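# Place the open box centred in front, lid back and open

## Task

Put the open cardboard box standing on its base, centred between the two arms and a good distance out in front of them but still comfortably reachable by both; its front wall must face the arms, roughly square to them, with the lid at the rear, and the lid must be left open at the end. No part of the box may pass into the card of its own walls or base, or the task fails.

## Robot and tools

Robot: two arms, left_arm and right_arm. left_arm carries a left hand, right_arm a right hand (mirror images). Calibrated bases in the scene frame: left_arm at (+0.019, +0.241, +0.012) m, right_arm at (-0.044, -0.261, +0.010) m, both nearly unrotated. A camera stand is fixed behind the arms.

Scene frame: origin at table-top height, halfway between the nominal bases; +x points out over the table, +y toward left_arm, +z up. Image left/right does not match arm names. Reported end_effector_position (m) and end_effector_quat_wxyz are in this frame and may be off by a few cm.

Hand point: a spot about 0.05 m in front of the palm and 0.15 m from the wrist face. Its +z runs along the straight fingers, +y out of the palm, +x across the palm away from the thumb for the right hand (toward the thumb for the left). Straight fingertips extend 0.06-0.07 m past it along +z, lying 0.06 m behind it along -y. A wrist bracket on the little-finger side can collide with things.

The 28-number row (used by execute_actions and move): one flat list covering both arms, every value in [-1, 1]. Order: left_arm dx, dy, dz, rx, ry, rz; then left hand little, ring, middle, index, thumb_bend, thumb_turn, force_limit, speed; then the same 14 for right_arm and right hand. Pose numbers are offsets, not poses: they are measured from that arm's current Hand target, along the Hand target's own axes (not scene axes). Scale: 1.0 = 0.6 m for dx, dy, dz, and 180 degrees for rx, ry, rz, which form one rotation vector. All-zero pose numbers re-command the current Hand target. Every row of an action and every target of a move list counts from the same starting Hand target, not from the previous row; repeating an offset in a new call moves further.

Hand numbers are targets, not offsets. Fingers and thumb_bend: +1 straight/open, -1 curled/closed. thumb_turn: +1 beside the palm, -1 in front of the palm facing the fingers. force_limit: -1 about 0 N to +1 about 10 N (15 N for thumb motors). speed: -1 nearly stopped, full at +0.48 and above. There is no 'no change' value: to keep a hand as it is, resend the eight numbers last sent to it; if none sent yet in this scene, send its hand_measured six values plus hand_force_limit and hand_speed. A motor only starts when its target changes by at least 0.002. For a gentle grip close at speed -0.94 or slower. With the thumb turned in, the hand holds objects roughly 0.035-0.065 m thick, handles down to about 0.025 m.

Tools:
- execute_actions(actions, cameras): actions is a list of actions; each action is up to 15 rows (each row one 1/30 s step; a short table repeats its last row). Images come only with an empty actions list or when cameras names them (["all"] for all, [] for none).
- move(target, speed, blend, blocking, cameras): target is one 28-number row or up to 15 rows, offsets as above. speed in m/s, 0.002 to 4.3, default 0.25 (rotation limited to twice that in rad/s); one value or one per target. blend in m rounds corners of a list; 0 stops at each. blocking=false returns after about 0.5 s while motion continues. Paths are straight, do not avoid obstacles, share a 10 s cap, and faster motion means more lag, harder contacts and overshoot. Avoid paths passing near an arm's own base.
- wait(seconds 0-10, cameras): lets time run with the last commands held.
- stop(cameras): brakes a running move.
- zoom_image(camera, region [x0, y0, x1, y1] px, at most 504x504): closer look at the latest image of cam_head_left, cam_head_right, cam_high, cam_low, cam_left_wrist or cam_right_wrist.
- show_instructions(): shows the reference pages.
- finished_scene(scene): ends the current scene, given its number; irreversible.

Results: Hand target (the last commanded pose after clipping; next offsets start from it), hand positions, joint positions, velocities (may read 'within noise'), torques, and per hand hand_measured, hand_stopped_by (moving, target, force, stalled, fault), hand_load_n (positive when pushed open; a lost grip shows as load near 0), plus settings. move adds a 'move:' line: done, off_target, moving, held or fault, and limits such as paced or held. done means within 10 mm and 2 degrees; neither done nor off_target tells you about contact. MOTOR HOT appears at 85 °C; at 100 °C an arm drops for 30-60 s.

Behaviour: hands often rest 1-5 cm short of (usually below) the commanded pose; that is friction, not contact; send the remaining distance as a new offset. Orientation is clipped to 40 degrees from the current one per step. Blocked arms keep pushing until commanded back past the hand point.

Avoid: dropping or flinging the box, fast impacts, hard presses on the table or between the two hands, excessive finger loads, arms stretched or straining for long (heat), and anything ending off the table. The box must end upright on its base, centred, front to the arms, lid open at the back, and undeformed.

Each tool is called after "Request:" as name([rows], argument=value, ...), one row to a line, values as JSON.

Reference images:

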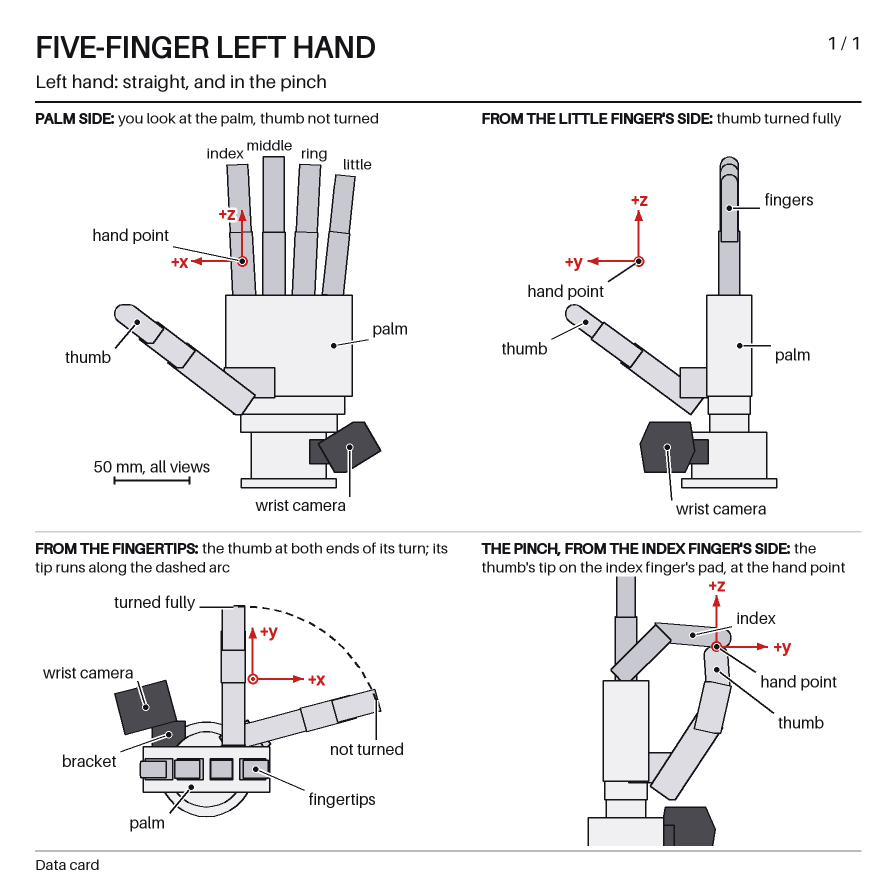

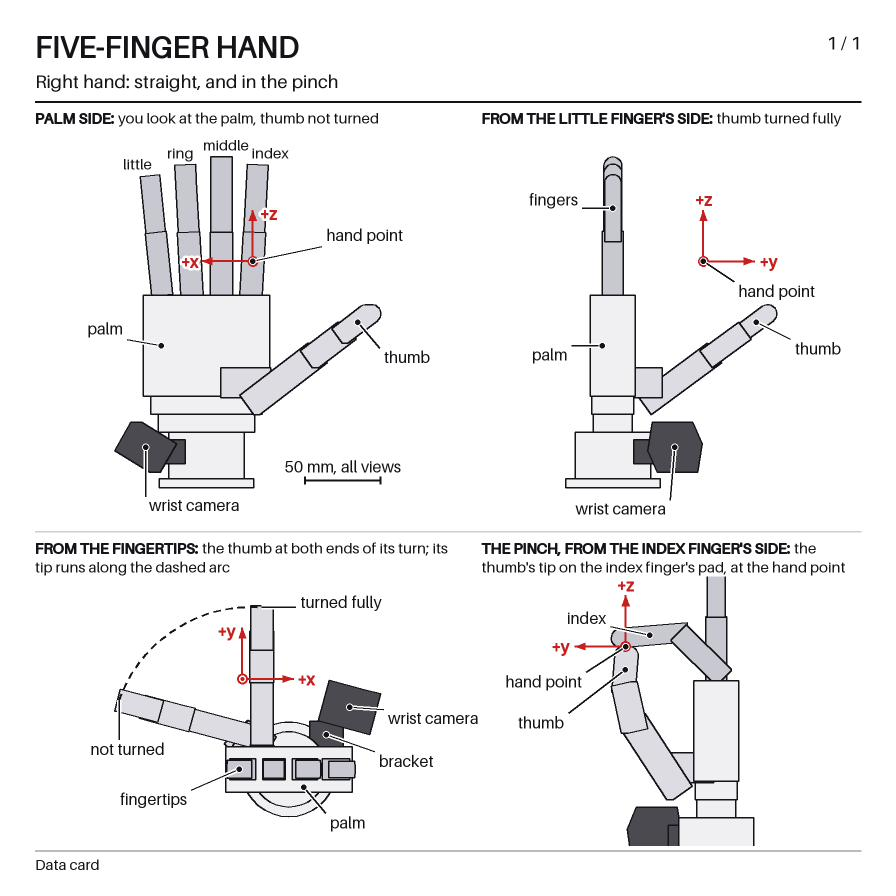

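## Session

Request:
execute_actions(actions=[])

Request:
zoom_image(camera="cam_high", region=[300, 80, 600, 300])

Request:
zoom_image(camera="cam_head_left", region=[420, 220, 660, 420])

Scene clock: 0.00 s.
left_arm: end_effector_position=(+0.4890, +0.5939, +0.1773) hand_measured=(+1.000, +1.000, +1.000, +1.000, +1.000, +1.000) hand_load_n=(+0.0, +0.0, +0.0, +0.0, +0.0, +0.0) hand_stopped_by=(target, target, target, target, target, target) hand_force_limit=0.00 hand_speed=-0.80 end_effector_quat_wxyz=(+0.656, -0.616, +0.435, +0.017) | right_arm: end_effector_position=(+0.5620, -0.1267, +0.2778) hand_measured=(+1.000, +1.000, +1.000, +1.000, +1.000, +1.000) hand_load_n=(+0.0, +0.0, +0.0, +0.5, +0.0, +0.0) hand_stopped_by=(target, target, target, target, target, target) hand_force_limit=0.00 hand_speed=-0.80 end_effector_quat_wxyz=(+0.086, +0.807, +0.007, +0.584)
Joint positions: left_arm=[0.47 1.485 0.794 0.533 -0.499 0.565] | right_arm=[0.494 1.508 1.136 0.002 0.575 -1.517]
Joint velocities: within noise
Joint torques (N m): no reading
Motor temperatures (°C): left_arm=[30 29 32 31 30 30] | right_arm=[28 28 31 31 31 31]
Heat: left arm: hottest elbow 32 °C; right arm: hottest elbow 31 °C.
Hand target: left_arm +0.4941, +0.6002, +0.1897; +0.666, -0.613, +0.426, +0.016 | right_arm +0.5678, -0.1223, +0.3010; +0.078, +0.795, +0.001, +0.601
camera_calibration:
cam_left_wrist: T_world_to_cam=[[0.727852, -0.309609, 0.611861, -0.272497], [0.146612, -0.801378, -0.579912, 0.510394], [0.669878, 0.511796, -0.537892, -0.41876], [0, 0, 0, 1]] pos_world=[0.404026, 0.538971, 0.237466]
cam_right_wrist: T_world_to_cam=[[-0.0741888, -0.919953, 0.384946, -0.184474], [-0.781156, -0.186344, -0.595878, 0.575724], [0.619912, -0.34491, -0.704802, -0.0806381], [0, 0, 0, 1]] pos_world=[0.486033, -0.0902372, 0.35724]

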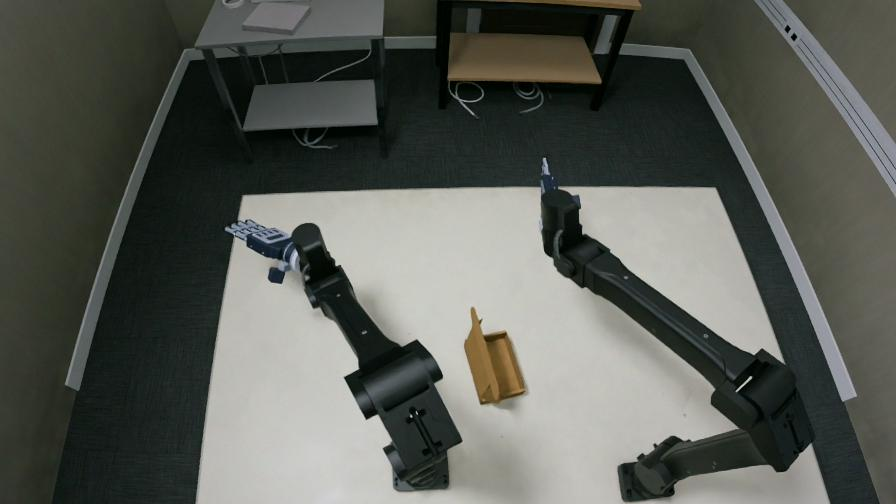

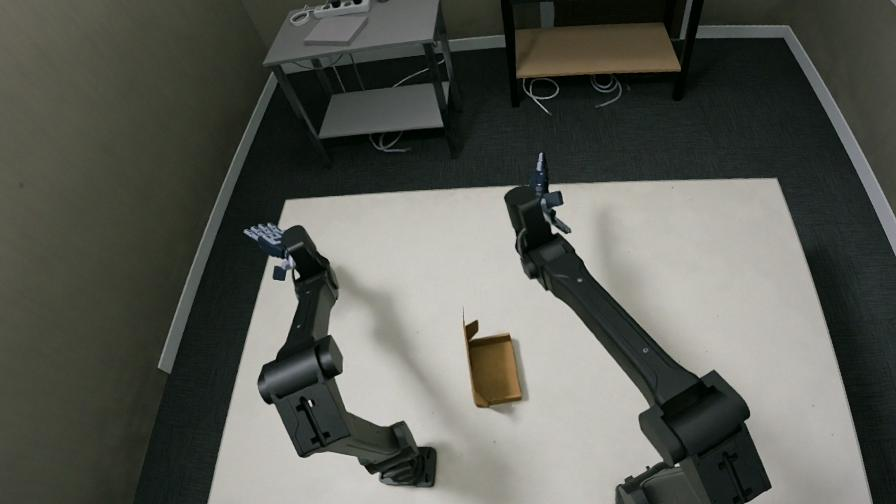

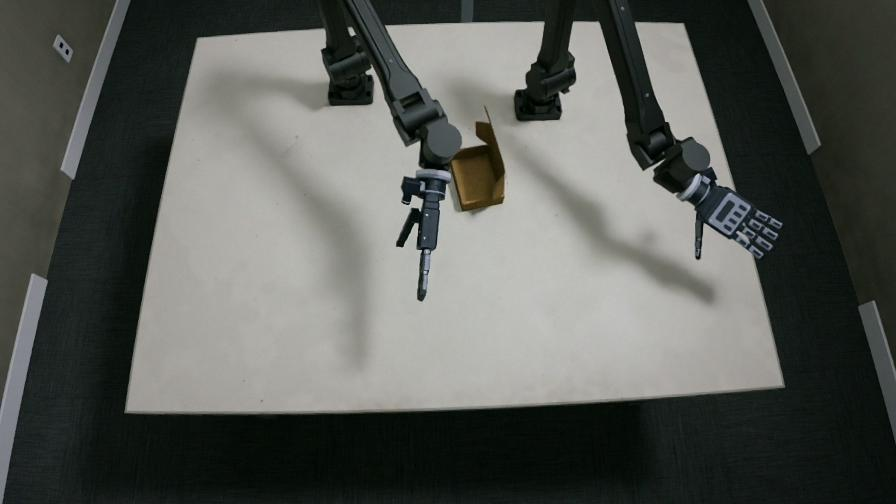

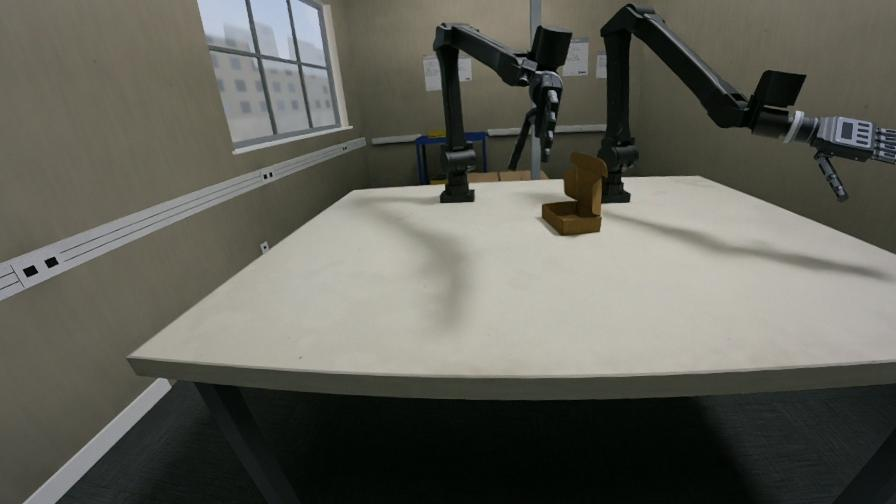

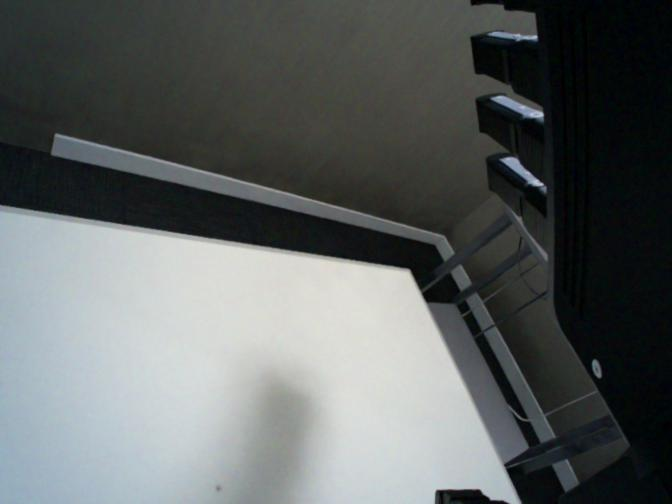

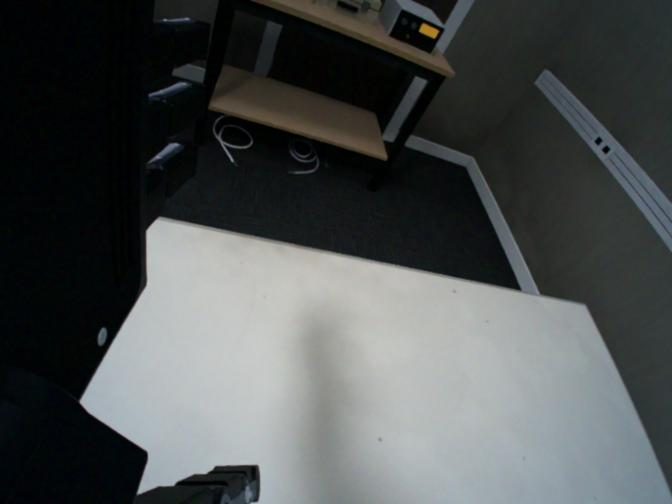

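Scaled by 1.680 from the camera's 896x504 image, which has a finer 1280x720 frame.

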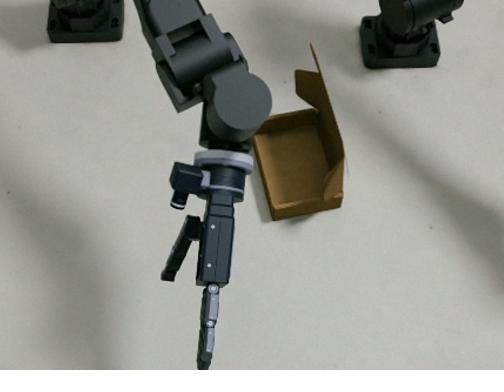

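Scaled by 2.100 from the camera's 896x504 image, which has a finer 1280x720 frame.

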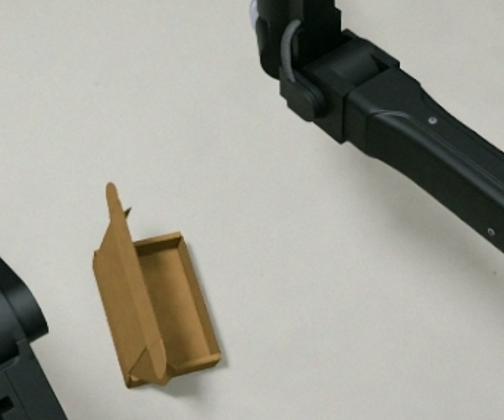

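Request:
move([
  [0,0,0,0,0,0,1,1,1,1,1,1,0,-0.8,-0.0407,-0.0397,-0.2843,0.0463,-0.2024,-0.0258,1,1,1,1,1,1,0,-0.8],
  [0,0,0,0,0,0,1,1,1,1,1,1,0,-0.8,-0.1998,-0.1402,-0.5288,0.0926,-0.4048,-0.0515,1,1,1,1,1,1,0,-0.8],
], cameras=["cam_head_left","cam_high","cam_low","cam_right_wrist"], speed=0.4, blend=0.03)

Request:
zoom_image(camera="cam_high", region=[400, 80, 560, 220])

Request:
zoom_image(camera="cam_low", region=[500, 130, 640, 250])

Scene clock: 8.03 s.
left_arm: end_effector_position=(+0.4890, +0.5939, +0.1773) hand_measured=(+1.000, +1.000, +1.000, +1.000, +1.000, +1.000) hand_load_n=(+0.0, +0.0, +0.0, +0.0, +0.0, +0.0) hand_stopped_by=(target, target, target, target, target, target) hand_force_limit=0.00 hand_speed=-0.80 end_effector_quat_wxyz=(+0.656, -0.616, +0.435, +0.017) | right_arm: end_effector_position=(+0.2331, -0.0245, +0.2440) hand_measured=(+1.000, +1.000, +1.000, +1.000, +1.000, +1.000) hand_load_n=(+0.0, +0.0, +0.0, +0.0, +0.0, +0.0) hand_stopped_by=(target, target, target, target, target, target) hand_force_limit=0.00 hand_speed=-0.80 end_effector_quat_wxyz=(+0.012, +0.994, +0.104, -0.014)
Joint positions: left_arm=[0.47 1.485 0.794 0.533 -0.499 0.565] | right_arm=[0.822 1.467 1.429 -1.57 0.002 -0.979]
Joint torques (N m): left_arm=[-0.15 -9.41 9.02 2.45 -0.05 -0.04] | right_arm=[0.73 -9.58 11.38 -0.28 -0.12 0.09]
Heat: left arm: hottest elbow 32 °C; right arm: hottest elbow 33 °C.
Hand target: left_arm +0.4941, +0.6002, +0.1897; +0.666, -0.613, +0.426, +0.016 | right_arm +0.2390, -0.0114, +0.2598; +0.000, +0.995, +0.095, +0.000
Off the commanded pose: left_arm 0.015 m, 2 deg | right_arm 0.021 m, 2 deg.
move: off_target (left_arm, right_arm)
camera_calibration:
cam_right_wrist: T_world_to_cam=[[0.432814, -0.897785, 0.0815705, -0.145476], [-0.764764, -0.317759, 0.560504, 0.0284425], [-0.477292, -0.304976, -0.824125, 0.420457], [0, 0, 0, 1]] pos_world=[0.285397, 0.0066606, 0.342434]
Images, in order (width x height): cam_head_left 896x504, cam_high 896x504, cam_low 896x504, cam_right_wrist 672x504.

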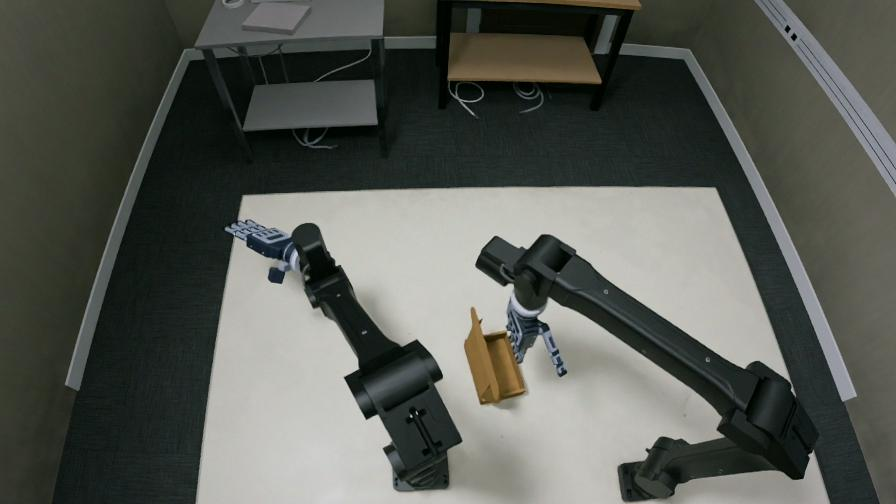

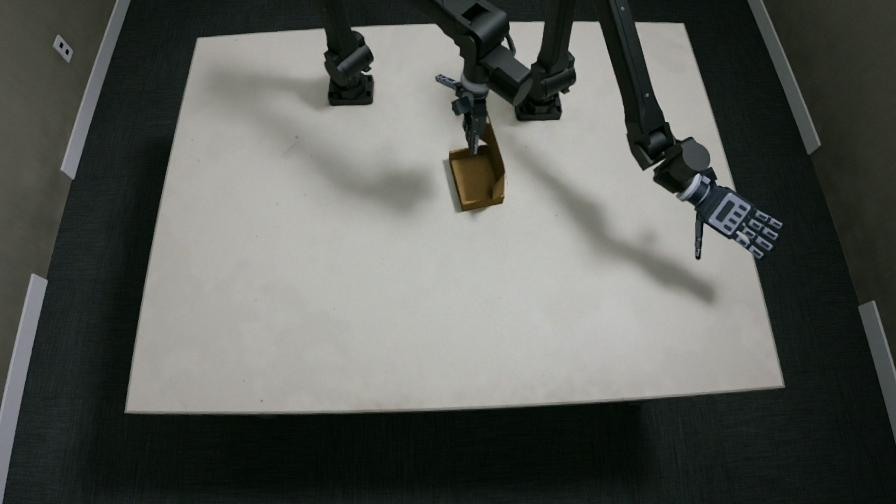

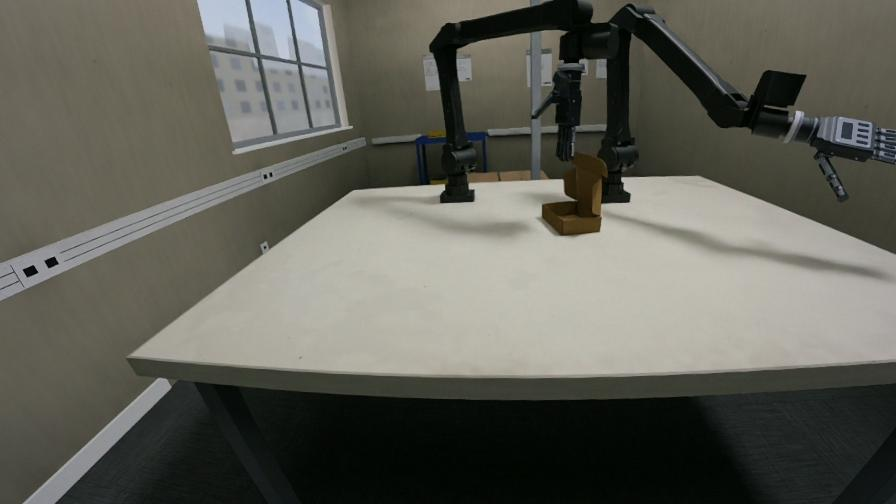

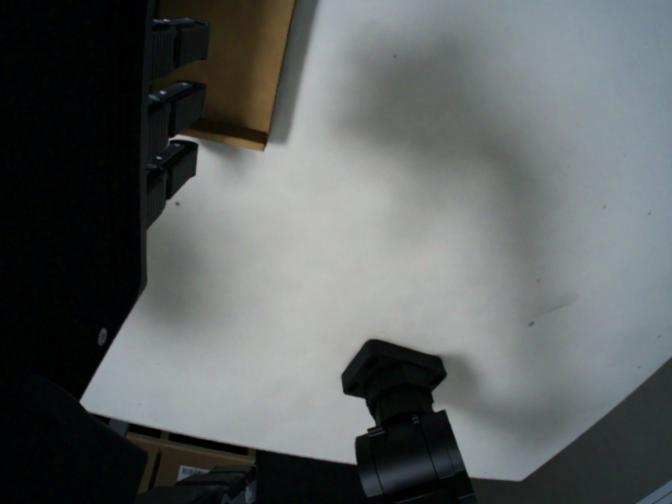

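Scaled by 3.150 from the camera's 896x504 image, which has a finer 1280x720 frame.

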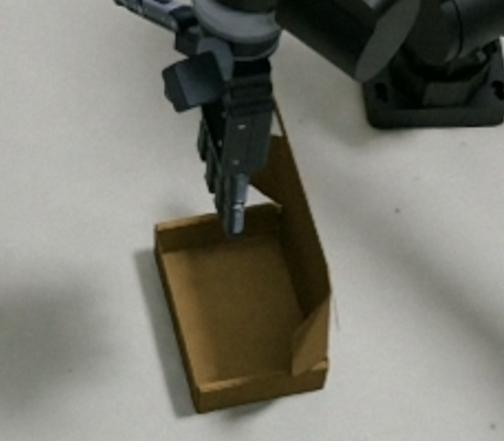

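Scaled by 3.600 from the camera's 896x504 image, which has a finer 1280x720 frame.

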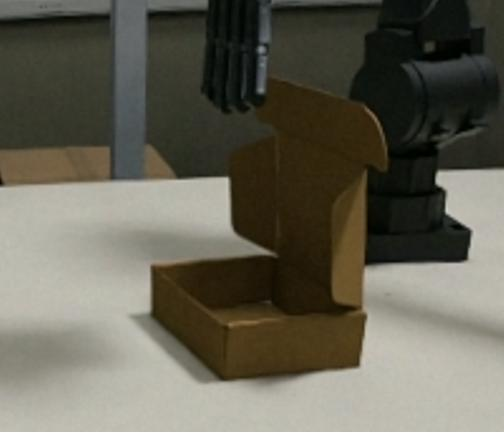

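Request:
move(target=[0,0,0,0,0,0,1,1,1,1,1,1,0,-0.8,0.007,0,0.293,0,0,0,1,1,1,1,1,1,0,-0.8], cameras=["cam_high","cam_low"], speed=0.18)

Request:
zoom_image(camera="cam_high", region=[400, 80, 560, 220])

Request:
zoom_image(camera="cam_low", region=[500, 130, 640, 250])

Scene clock: 11.63 s.
left_arm: end_effector_position=(+0.4890, +0.5939, +0.1773) hand_measured=(+1.000, +1.000, +1.000, +1.000, +1.000, +1.000) hand_load_n=(+0.0, +0.0, +0.0, +0.0, +0.0, +0.0) hand_stopped_by=(target, target, target, target, target, target) hand_force_limit=0.00 hand_speed=-0.80 end_effector_quat_wxyz=(+0.656, -0.616, +0.435, +0.017) | right_arm: end_effector_position=(+0.2403, -0.0171, +0.0864) hand_measured=(+1.000, +1.000, +1.000, +1.000, +1.000, +1.000) hand_load_n=(+0.0, +0.0, +0.0, +0.0, +0.0, +0.0) hand_stopped_by=(target, target, target, target, target, target) hand_force_limit=0.00 hand_speed=-0.80 end_effector_quat_wxyz=(+0.007, +0.995, +0.104, -0.007)
Joint positions: left_arm=[0.47 1.485 0.794 0.533 -0.499 0.565] | right_arm=[0.822 1.579 1.131 -1.142 0.002 -0.979]
Joint torques (N m): left_arm=[-0.15 -9.41 9.02 2.45 -0.05 -0.04] | right_arm=[0.21 -10.4 6.57 0.91 -0.11 0.02]
Heat: left arm: hottest elbow 33 °C; right arm: hottest elbow 34 °C.
Hand target: left_arm +0.4941, +0.6002, +0.1897; +0.666, -0.613, +0.426, +0.016 | right_arm +0.2432, -0.0107, +0.0840; +0.000, +0.995, +0.095, +0.000
Off the commanded pose: left_arm 0.015 m, 2 deg | right_arm 0.007 m, 1 deg.
move: off_target (left_arm)
Images, in order (width x height): cam_high 896x504, cam_low 896x504.

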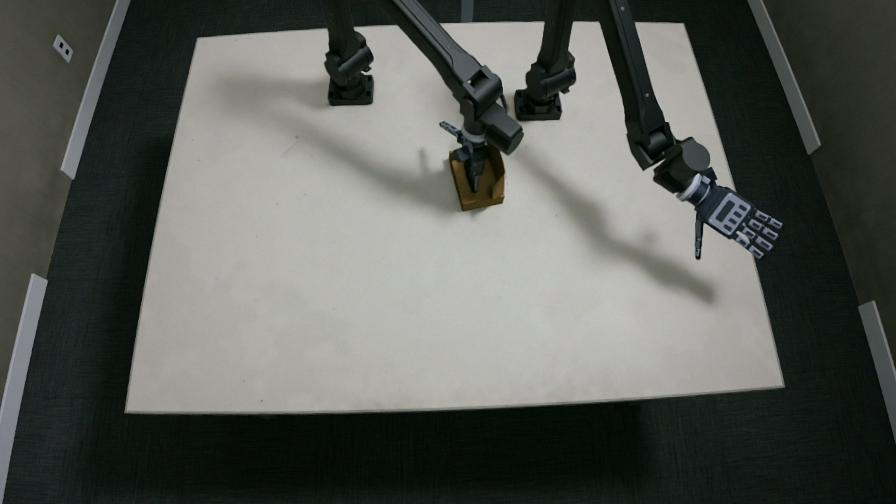

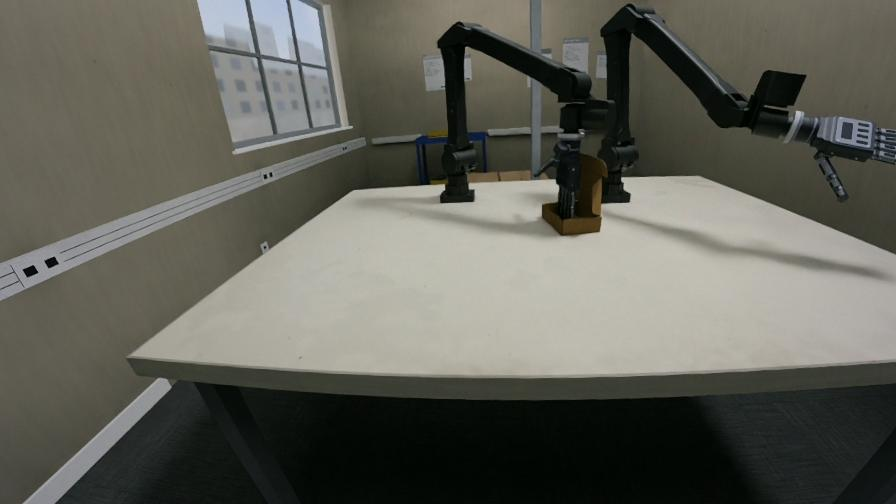

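Scaled by 3.150 from the camera's 896x504 image, which has a finer 1280x720 frame.

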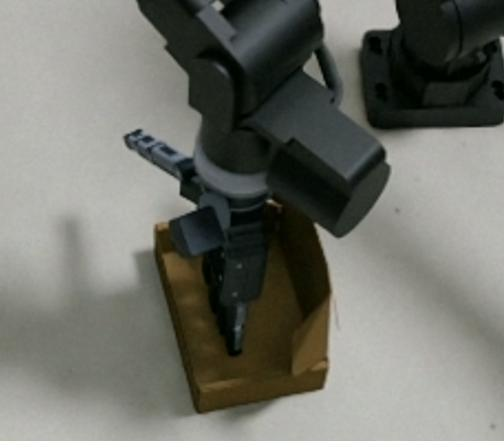

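Scaled by 3.600 from the camera's 896x504 image, which has a finer 1280x720 frame.

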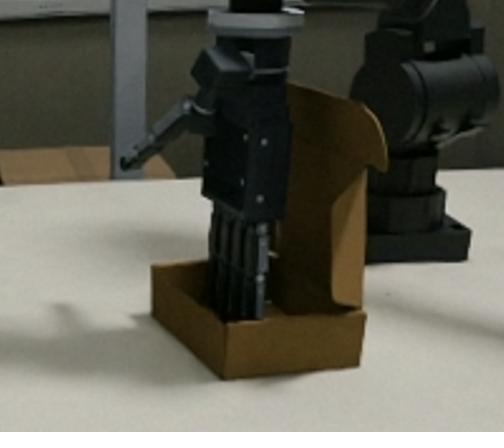

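Request:
move([
  [0,0,0,0,0,0,1,1,1,1,1,1,0,-0.8,-0.0057,0.1963,-0.006,0,0,0.0111,1,1,1,1,1,1,0,-0.8],
  [0,0,0,0,0,0,1,1,1,1,1,1,0,-0.8,-0.0418,0.224,-0.006,0,0,0.0806,1,1,1,1,1,1,0,-0.8],
  [0,0,0,0,0,0,1,1,1,1,1,1,0,-0.8,-0.0853,0.2437,-0.006,0,0,0.1528,1,1,1,1,1,1,0,-0.8],
], cameras=["cam_high","cam_low"], speed=[0.12,0.15,0.15], blend=0.01)

Request:
zoom_image(camera="cam_high", region=[360, 100, 520, 240])

Scene clock: 16.40 s.
left_arm: end_effector_position=(+0.4890, +0.5939, +0.1773) hand_measured=(+1.000, +1.000, +1.000, +1.000, +1.000, +1.000) hand_load_n=(+0.0, +0.0, +0.0, +0.0, +0.0, +0.0) hand_stopped_by=(target, target, target, target, target, target) hand_force_limit=0.00 hand_speed=-0.80 end_effector_quat_wxyz=(+0.656, -0.616, +0.435, +0.017) | right_arm: end_effector_position=(+0.2150, -0.1660, +0.0825) hand_measured=(+1.000, +1.000, +1.000, +1.000, +1.000, +1.000) hand_load_n=(+0.0, +0.0, +0.0, +0.0, +0.0, +0.0) hand_stopped_by=(target, target, target, target, target, target) hand_force_limit=0.00 hand_speed=-0.80 end_effector_quat_wxyz=(+0.010, +0.991, -0.129, -0.020)
Joint positions: left_arm=[0.47 1.485 0.794 0.533 -0.499 0.565] | right_arm=[0.468 1.364 0.881 -1.133 -0.005 -0.867]
Joint torques (N m): left_arm=[-0.15 -9.47 9.01 2.47 -0.06 -0.04] | right_arm=[-0.5 -9.41 6.12 0.81 0.09 0.09]
Heat: left arm: hottest elbow 33 °C; right arm: hottest elbow 34 °C.
Hand target: left_arm +0.4941, +0.6002, +0.1897; +0.666, -0.613, +0.426, +0.016 | right_arm +0.2207, -0.1640, +0.0877; +0.000, +0.990, -0.144, +0.000
Off the commanded pose: left_arm 0.015 m, 2 deg | right_arm 0.008 m, 3 deg.
move: off_target (left_arm, right_arm)
Images, in order (width x height): cam_high 896x504, cam_low 896x504.

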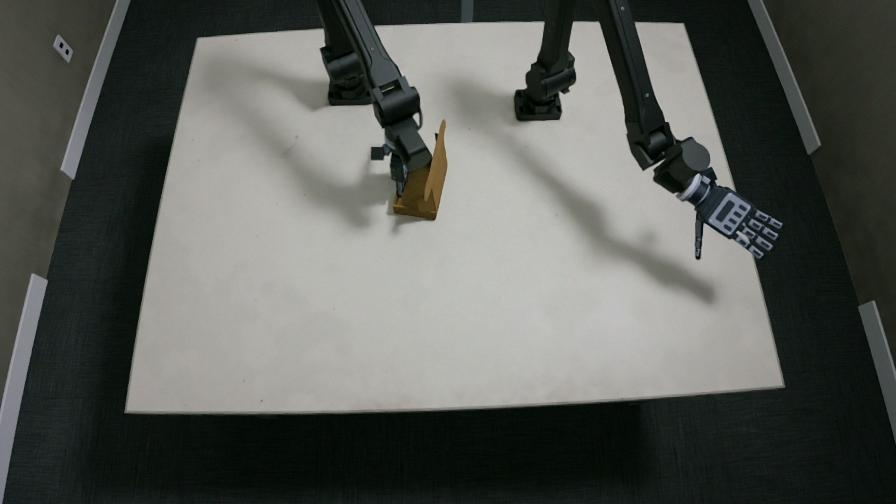

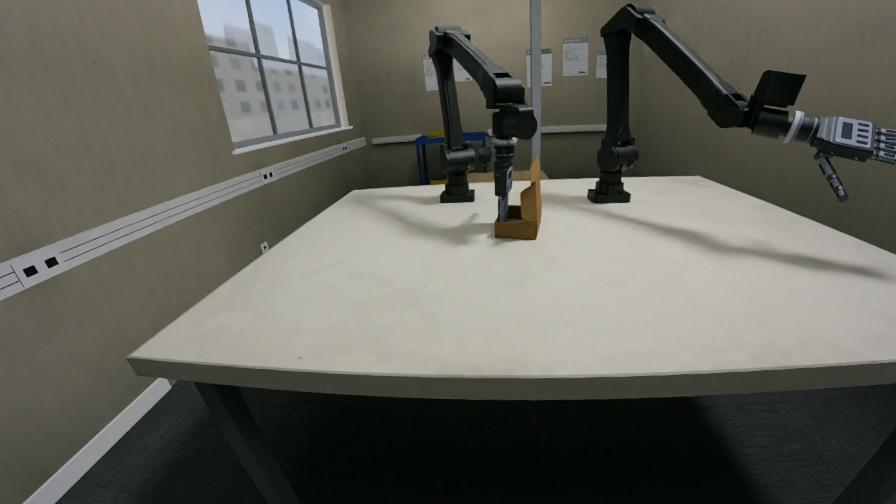

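Scaled by 3.150 from the camera's 896x504 image, which has a finer 1280x720 frame.

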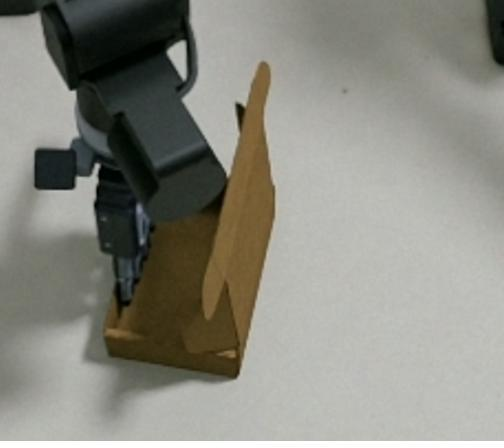

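Request:
move([
  [0,0,0,0,0,0,1,1,1,1,1,1,0,-0.8,0,-0.0067,-0.0917,0,0,0,1,1,1,1,1,1,0,-0.8],
  [0,0,0,0,0,0,1,1,1,1,1,1,0,-0.8,-0.045,0.0617,-0.0917,0,0,0,1,1,1,1,1,1,0,-0.8],
  [0,0,0,0,0,0,1,1,1,1,1,1,0,-0.8,-0.045,0.0617,0,0,0,0,1,1,1,1,1,1,0,-0.8],
], cameras=["cam_high","cam_low"], speed=0.18)

Request:
zoom_image(camera="cam_high", region=[360, 100, 520, 240])

Scene clock: 21.27 s.
left_arm: end_effector_position=(+0.4890, +0.5939, +0.1773) hand_measured=(+1.000, +1.000, +1.000, +1.000, +1.000, +1.000) hand_load_n=(+0.0, +0.0, +0.0, +0.0, -0.5, +0.0) hand_stopped_by=(target, target, target, target, target, target) hand_force_limit=0.00 hand_speed=-0.80 end_effector_quat_wxyz=(+0.656, -0.616, +0.435, +0.017) | right_arm: end_effector_position=(+0.1768, -0.1913, +0.0898) hand_measured=(+1.000, +1.000, +1.000, +1.000, +1.000, +1.000) hand_load_n=(+0.0, +0.0, +0.0, +0.0, +0.0, +0.0) hand_stopped_by=(target, target, target, target, target, target) hand_force_limit=0.00 hand_speed=-0.80 end_effector_quat_wxyz=(+0.002, +0.989, -0.150, -0.008)
Joint positions: left_arm=[0.47 1.485 0.794 0.533 -0.499 0.565] | right_arm=[0.437 1.207 0.771 -1.15 -0.005 -0.856]
Joint torques (N m): left_arm=[-0.15 -9.41 9.01 2.47 -0.05 -0.04] | right_arm=[-0.5 -4.95 6.42 0.94 0.12 -0.34]
Heat: left arm: hottest elbow 33 °C; right arm: hottest elbow 34 °C.
Hand target: left_arm +0.4941, +0.6002, +0.1897; +0.666, -0.613, +0.426, +0.016 | right_arm +0.1842, -0.1917, +0.0877; +0.000, +0.990, -0.144, +0.000
Off the commanded pose: left_arm 0.015 m, 2 deg | right_arm 0.008 m, 1 deg.
move: off_target (left_arm)
Images, in order (width x height): cam_high 896x504, cam_low 896x504.

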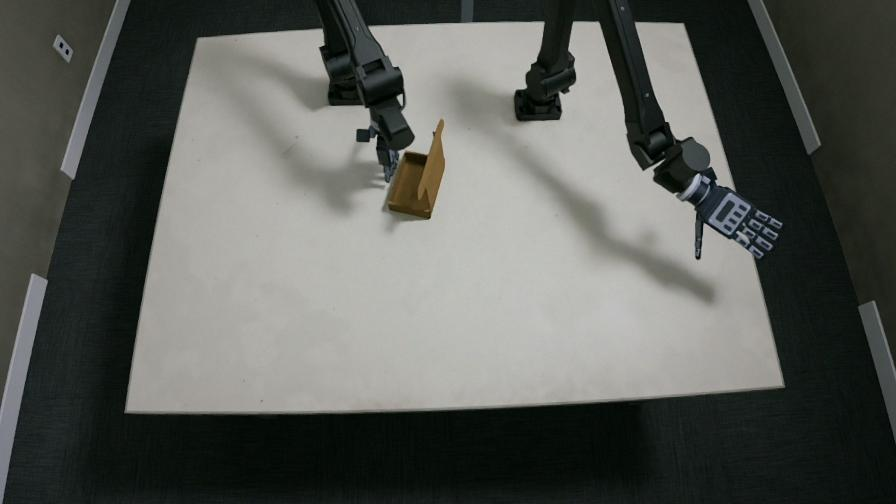

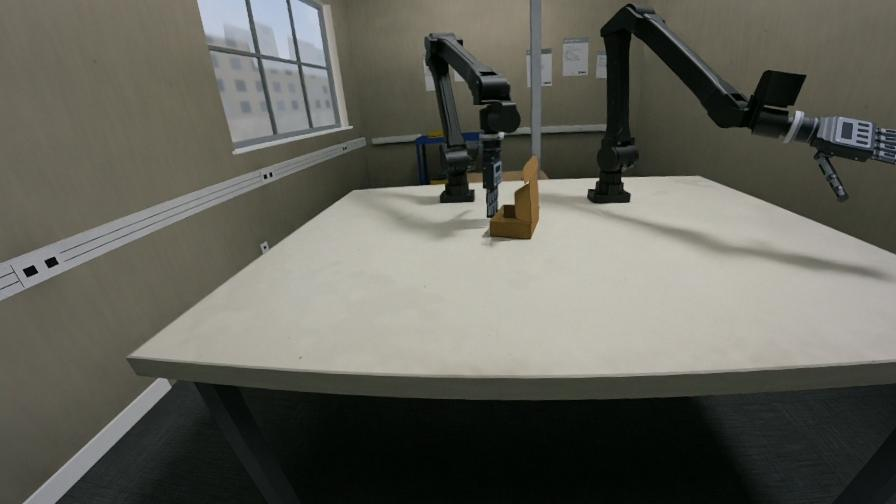

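Scaled by 3.150 from the camera's 896x504 image, which has a finer 1280x720 frame.

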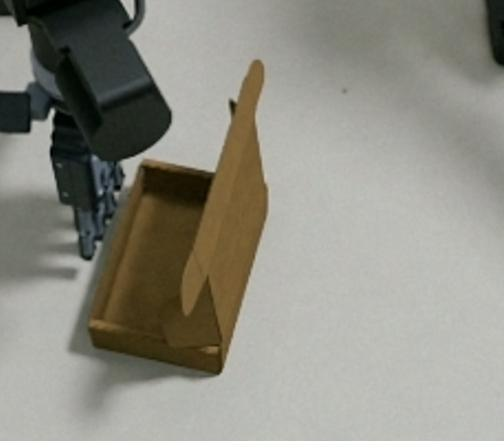

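Request:
move([
  [0,0,0,0,0,0,1,1,1,1,1,1,0,-0.8,-0.0637,-0.1245,-0.005,0,0,0.1056,1,1,1,1,1,1,0,-0.8],
  [0,0,0,0,0,0,1,1,1,1,1,1,0,-0.8,-0.0623,-0.2432,-0.007,0,0,0.2056,1,1,1,1,1,1,0,-0.8],
], cameras=["cam_high","cam_low"], speed=0.15, blend=0.01)

Request:
zoom_image(camera="cam_high", region=[360, 100, 520, 240])

Scene clock: 25.67 s.
left_arm: end_effector_position=(+0.4890, +0.5939, +0.1773) hand_measured=(+1.000, +1.000, +1.000, +1.000, +1.000, +1.000) hand_load_n=(+0.0, +0.0, +0.0, +0.0, +0.0, +0.0) hand_stopped_by=(target, target, target, target, target, target) hand_force_limit=0.00 hand_speed=-0.80 end_effector_quat_wxyz=(+0.656, -0.616, +0.435, +0.017) | right_arm: end_effector_position=(+0.1707, -0.0619, +0.0826) hand_measured=(+1.000, +1.000, +1.000, +1.000, +1.000, +1.000) hand_load_n=(+0.0, +0.0, +0.0, +0.0, +0.0, +0.0) hand_stopped_by=(target, target, target, target, target, target) hand_force_limit=0.00 hand_speed=-0.80 end_effector_quat_wxyz=(+0.024, +0.895, -0.445, -0.015)
Joint positions: left_arm=[0.47 1.485 0.794 0.533 -0.499 0.565] | right_arm=[0.666 1.411 0.926 -1.142 -0.005 -0.005]
Joint torques (N m): left_arm=[-0.21 -9.41 9.02 2.45 -0.05 -0.04] | right_arm=[1.38 -7.36 10 0.72 0.17 0.09]
Heat: left arm: hottest elbow 34 °C; right arm: hottest elbow 34 °C.
Hand target: left_arm +0.4941, +0.6002, +0.1897; +0.666, -0.613, +0.426, +0.016 | right_arm +0.1900, -0.0412, +0.0918; +0.000, +0.893, -0.451, +0.000
Off the commanded pose: left_arm 0.015 m, 2 deg | right_arm 0.030 m, 3 deg.
move: off_target (left_arm, right_arm)
Images, in order (width x height): cam_high 896x504, cam_low 896x504.

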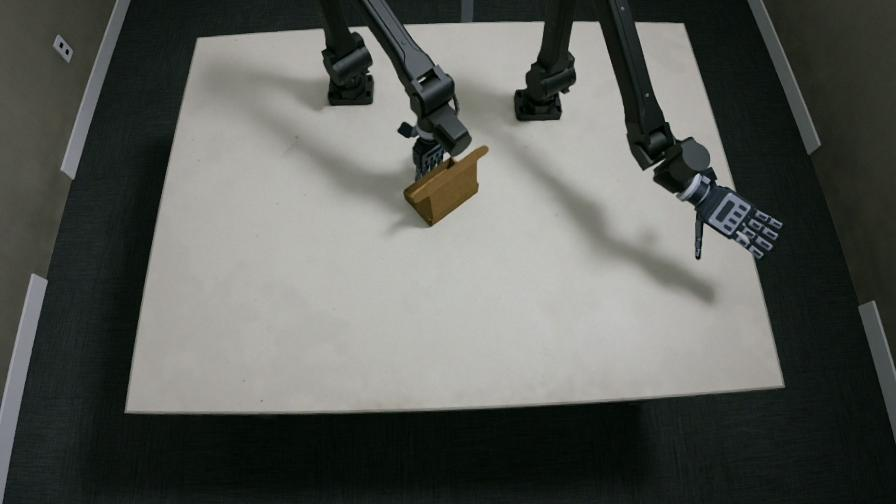

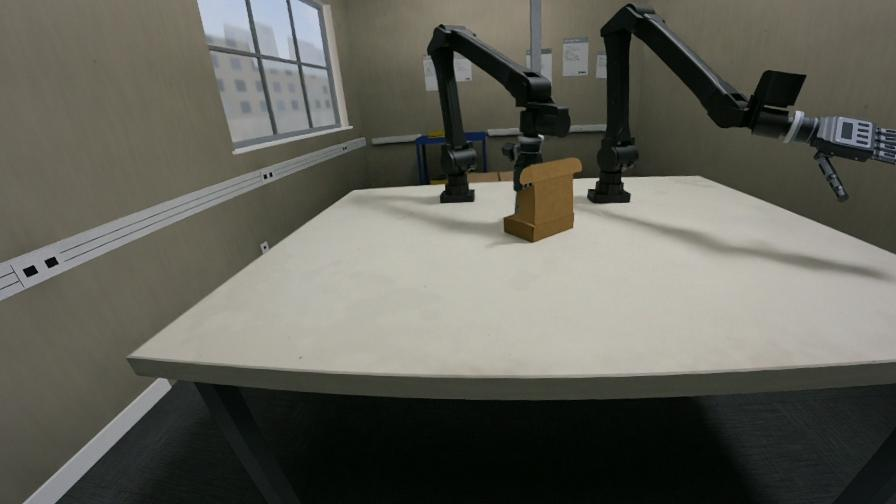

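Scaled by 3.150 from the camera's 896x504 image, which has a finer 1280x720 frame.

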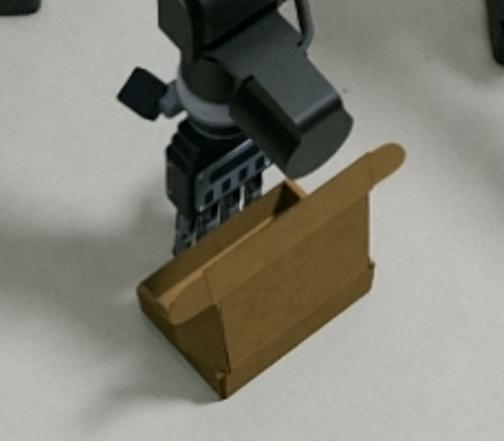

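Request:
move([
  [0,0,0,0,0,0,1,1,1,1,1,1,0,-0.8,-0.055,-0.0762,-0.003,0,0,0.1056,1,1,1,1,1,1,0,-0.8],
  [0,0,0,0,0,0,1,1,1,1,1,1,0,-0.8,-0.0743,-0.1613,-0.004,0,0,0.2056,1,1,1,1,1,1,0,-0.8],
], cameras=["cam_high","cam_low"], speed=0.15, blend=0.01)

Request:
zoom_image(camera="cam_high", region=[370, 110, 530, 250])

Scene clock: 30.70 s.
left_arm: end_effector_position=(+0.4890, +0.5939, +0.1773) hand_measured=(+1.000, +1.000, +1.000, +1.000, +1.000, +1.000) hand_load_n=(+0.0, +0.0, +0.0, +0.0, +0.0, -0.5) hand_stopped_by=(target, target, target, target, target, target) hand_force_limit=0.00 hand_speed=-0.80 end_effector_quat_wxyz=(+0.656, -0.616, +0.435, +0.017) | right_arm: end_effector_position=(+0.2273, +0.0365, +0.0829) hand_measured=(+1.000, +1.000, +1.000, +1.000, +1.000, +1.000) hand_load_n=(+0.0, +0.0, +0.0, +0.0, +0.0, +0.0) hand_stopped_by=(target, target, target, target, target, target) hand_force_limit=0.00 hand_speed=-0.80 end_effector_quat_wxyz=(+0.014, +0.709, -0.705, -0.003)
Joint positions: left_arm=[0.47 1.485 0.794 0.533 -0.499 0.565] | right_arm=[0.701 1.574 1.116 -1.142 -0.003 0.672]
Joint torques (N m): left_arm=[-0.21 -9.41 9.01 2.47 -0.05 -0.04] | right_arm=[1.08 -9.7 10.28 -0.16 0.16 0.09]
Heat: left arm: hottest elbow 34 °C; right arm: hottest elbow 35 °C.
Hand target: left_arm +0.4941, +0.6002, +0.1897; +0.666, -0.613, +0.426, +0.016 | right_arm +0.2414, +0.0521, +0.0942; +0.000, +0.704, -0.711, +0.000
Off the commanded pose: left_arm 0.015 m, 2 deg | right_arm 0.024 m, 2 deg.
move: off_target (left_arm, right_arm)
Images, in order (width x height): cam_high 896x504, cam_low 896x504.

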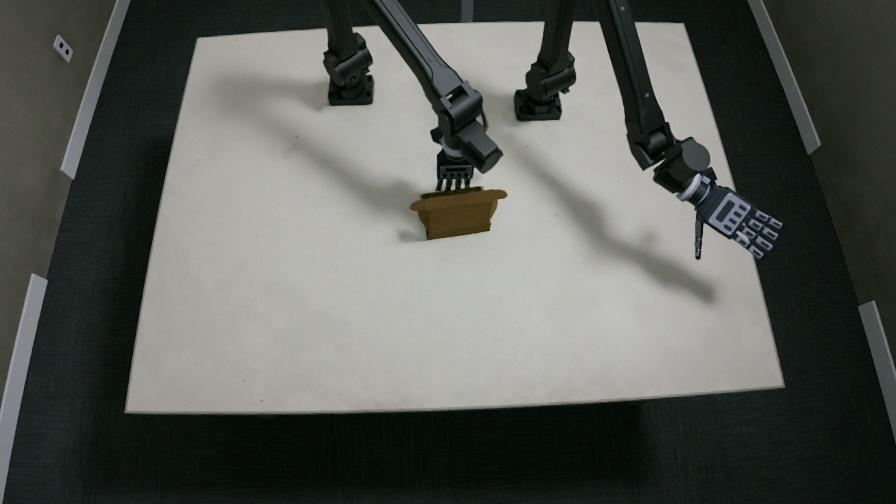

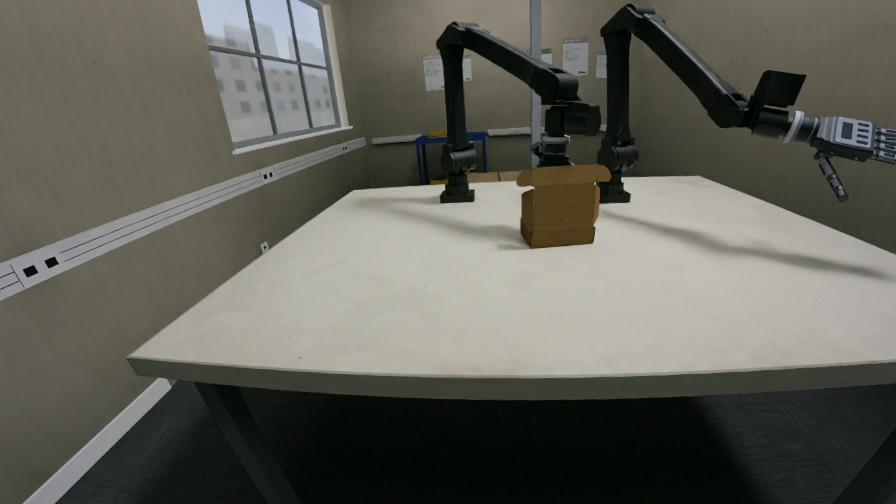

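Scaled by 3.150 from the camera's 896x504 image, which has a finer 1280x720 frame.

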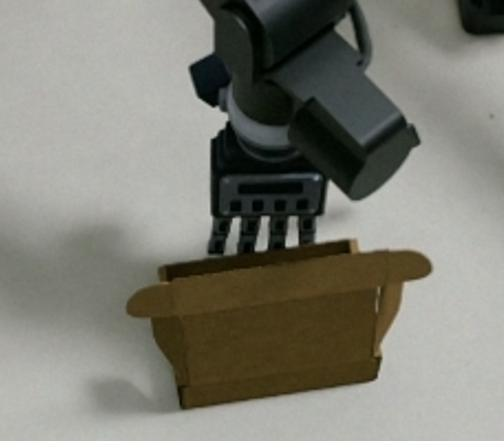

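Request:
move(target=[0,0,0,0,0,0,1,1,1,1,1,1,0,-0.8,0.0295,-0.1755,-0.002,0,0,0,1,1,1,1,1,1,0,-0.8], cameras=["cam_high","cam_low"], speed=0.13)

Request:
zoom_image(camera="cam_high", region=[370, 140, 530, 290])

Scene clock: 34.33 s.
left_arm: end_effector_position=(+0.4890, +0.5939, +0.1773) hand_measured=(+1.000, +1.000, +1.000, +1.000, +1.000, +1.000) hand_load_n=(-0.5, +0.0, +0.0, +0.0, +0.0, +0.0) hand_stopped_by=(target, target, target, target, target, target) hand_force_limit=0.00 hand_speed=-0.80 end_effector_quat_wxyz=(+0.656, -0.616, +0.435, +0.017) | right_arm: end_effector_position=(+0.3298, +0.0260, +0.0845) hand_measured=(+1.000, +1.000, +1.000, +1.000, +1.000, +1.000) hand_load_n=(+0.0, +0.0, +0.0, +0.0, +0.0, +0.0) hand_stopped_by=(target, target, target, target, target, target) hand_force_limit=0.00 hand_speed=-0.80 end_effector_quat_wxyz=(+0.014, +0.696, -0.718, -0.003)
Joint positions: left_arm=[0.47 1.485 0.794 0.533 -0.499 0.565] | right_arm=[0.555 1.755 1.355 -1.2 0 0.564]
Joint torques (N m): left_arm=[-0.15 -9.35 9.01 2.48 -0.06 -0.04] | right_arm=[-0.38 -12.4 10.51 -0.21 0.17 -0.35]
Heat: left arm: hottest elbow 34 °C; right arm: hottest elbow 35 °C.
Hand target: left_arm +0.4941, +0.6002, +0.1897; +0.666, -0.613, +0.426, +0.016 | right_arm +0.3465, +0.0334, +0.0954; +0.000, +0.704, -0.711, +0.000
Off the commanded pose: left_arm 0.015 m, 2 deg | right_arm 0.021 m, 2 deg.
move: off_target (left_arm, right_arm)
Images, in order (width x height): cam_high 896x504, cam_low 896x504.

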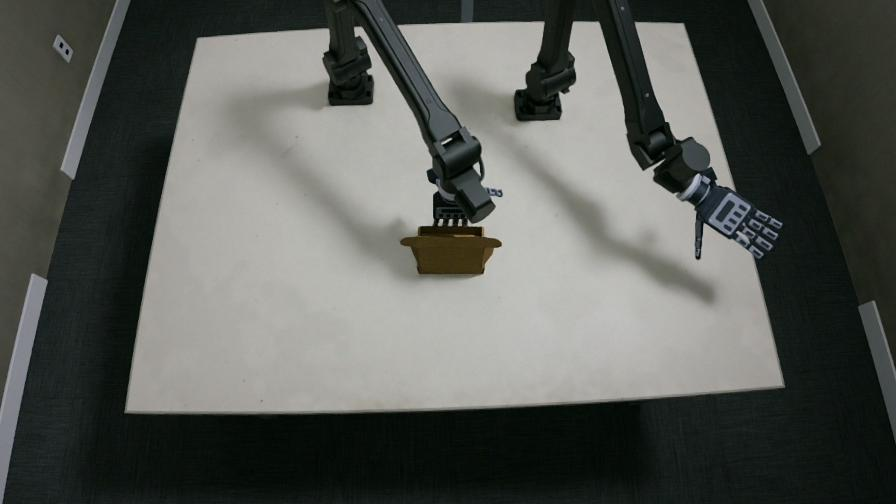

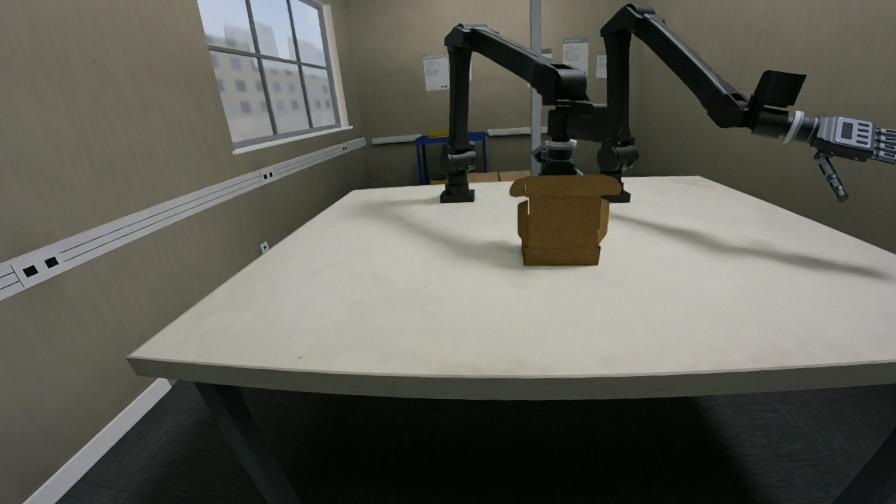

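Scaled by 3.150 from the camera's 896x504 image, which has a finer 1280x720 frame.

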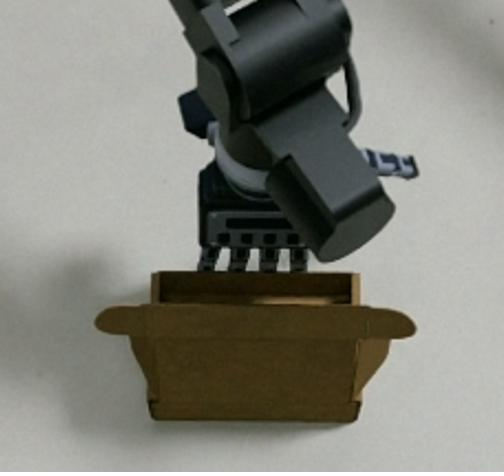

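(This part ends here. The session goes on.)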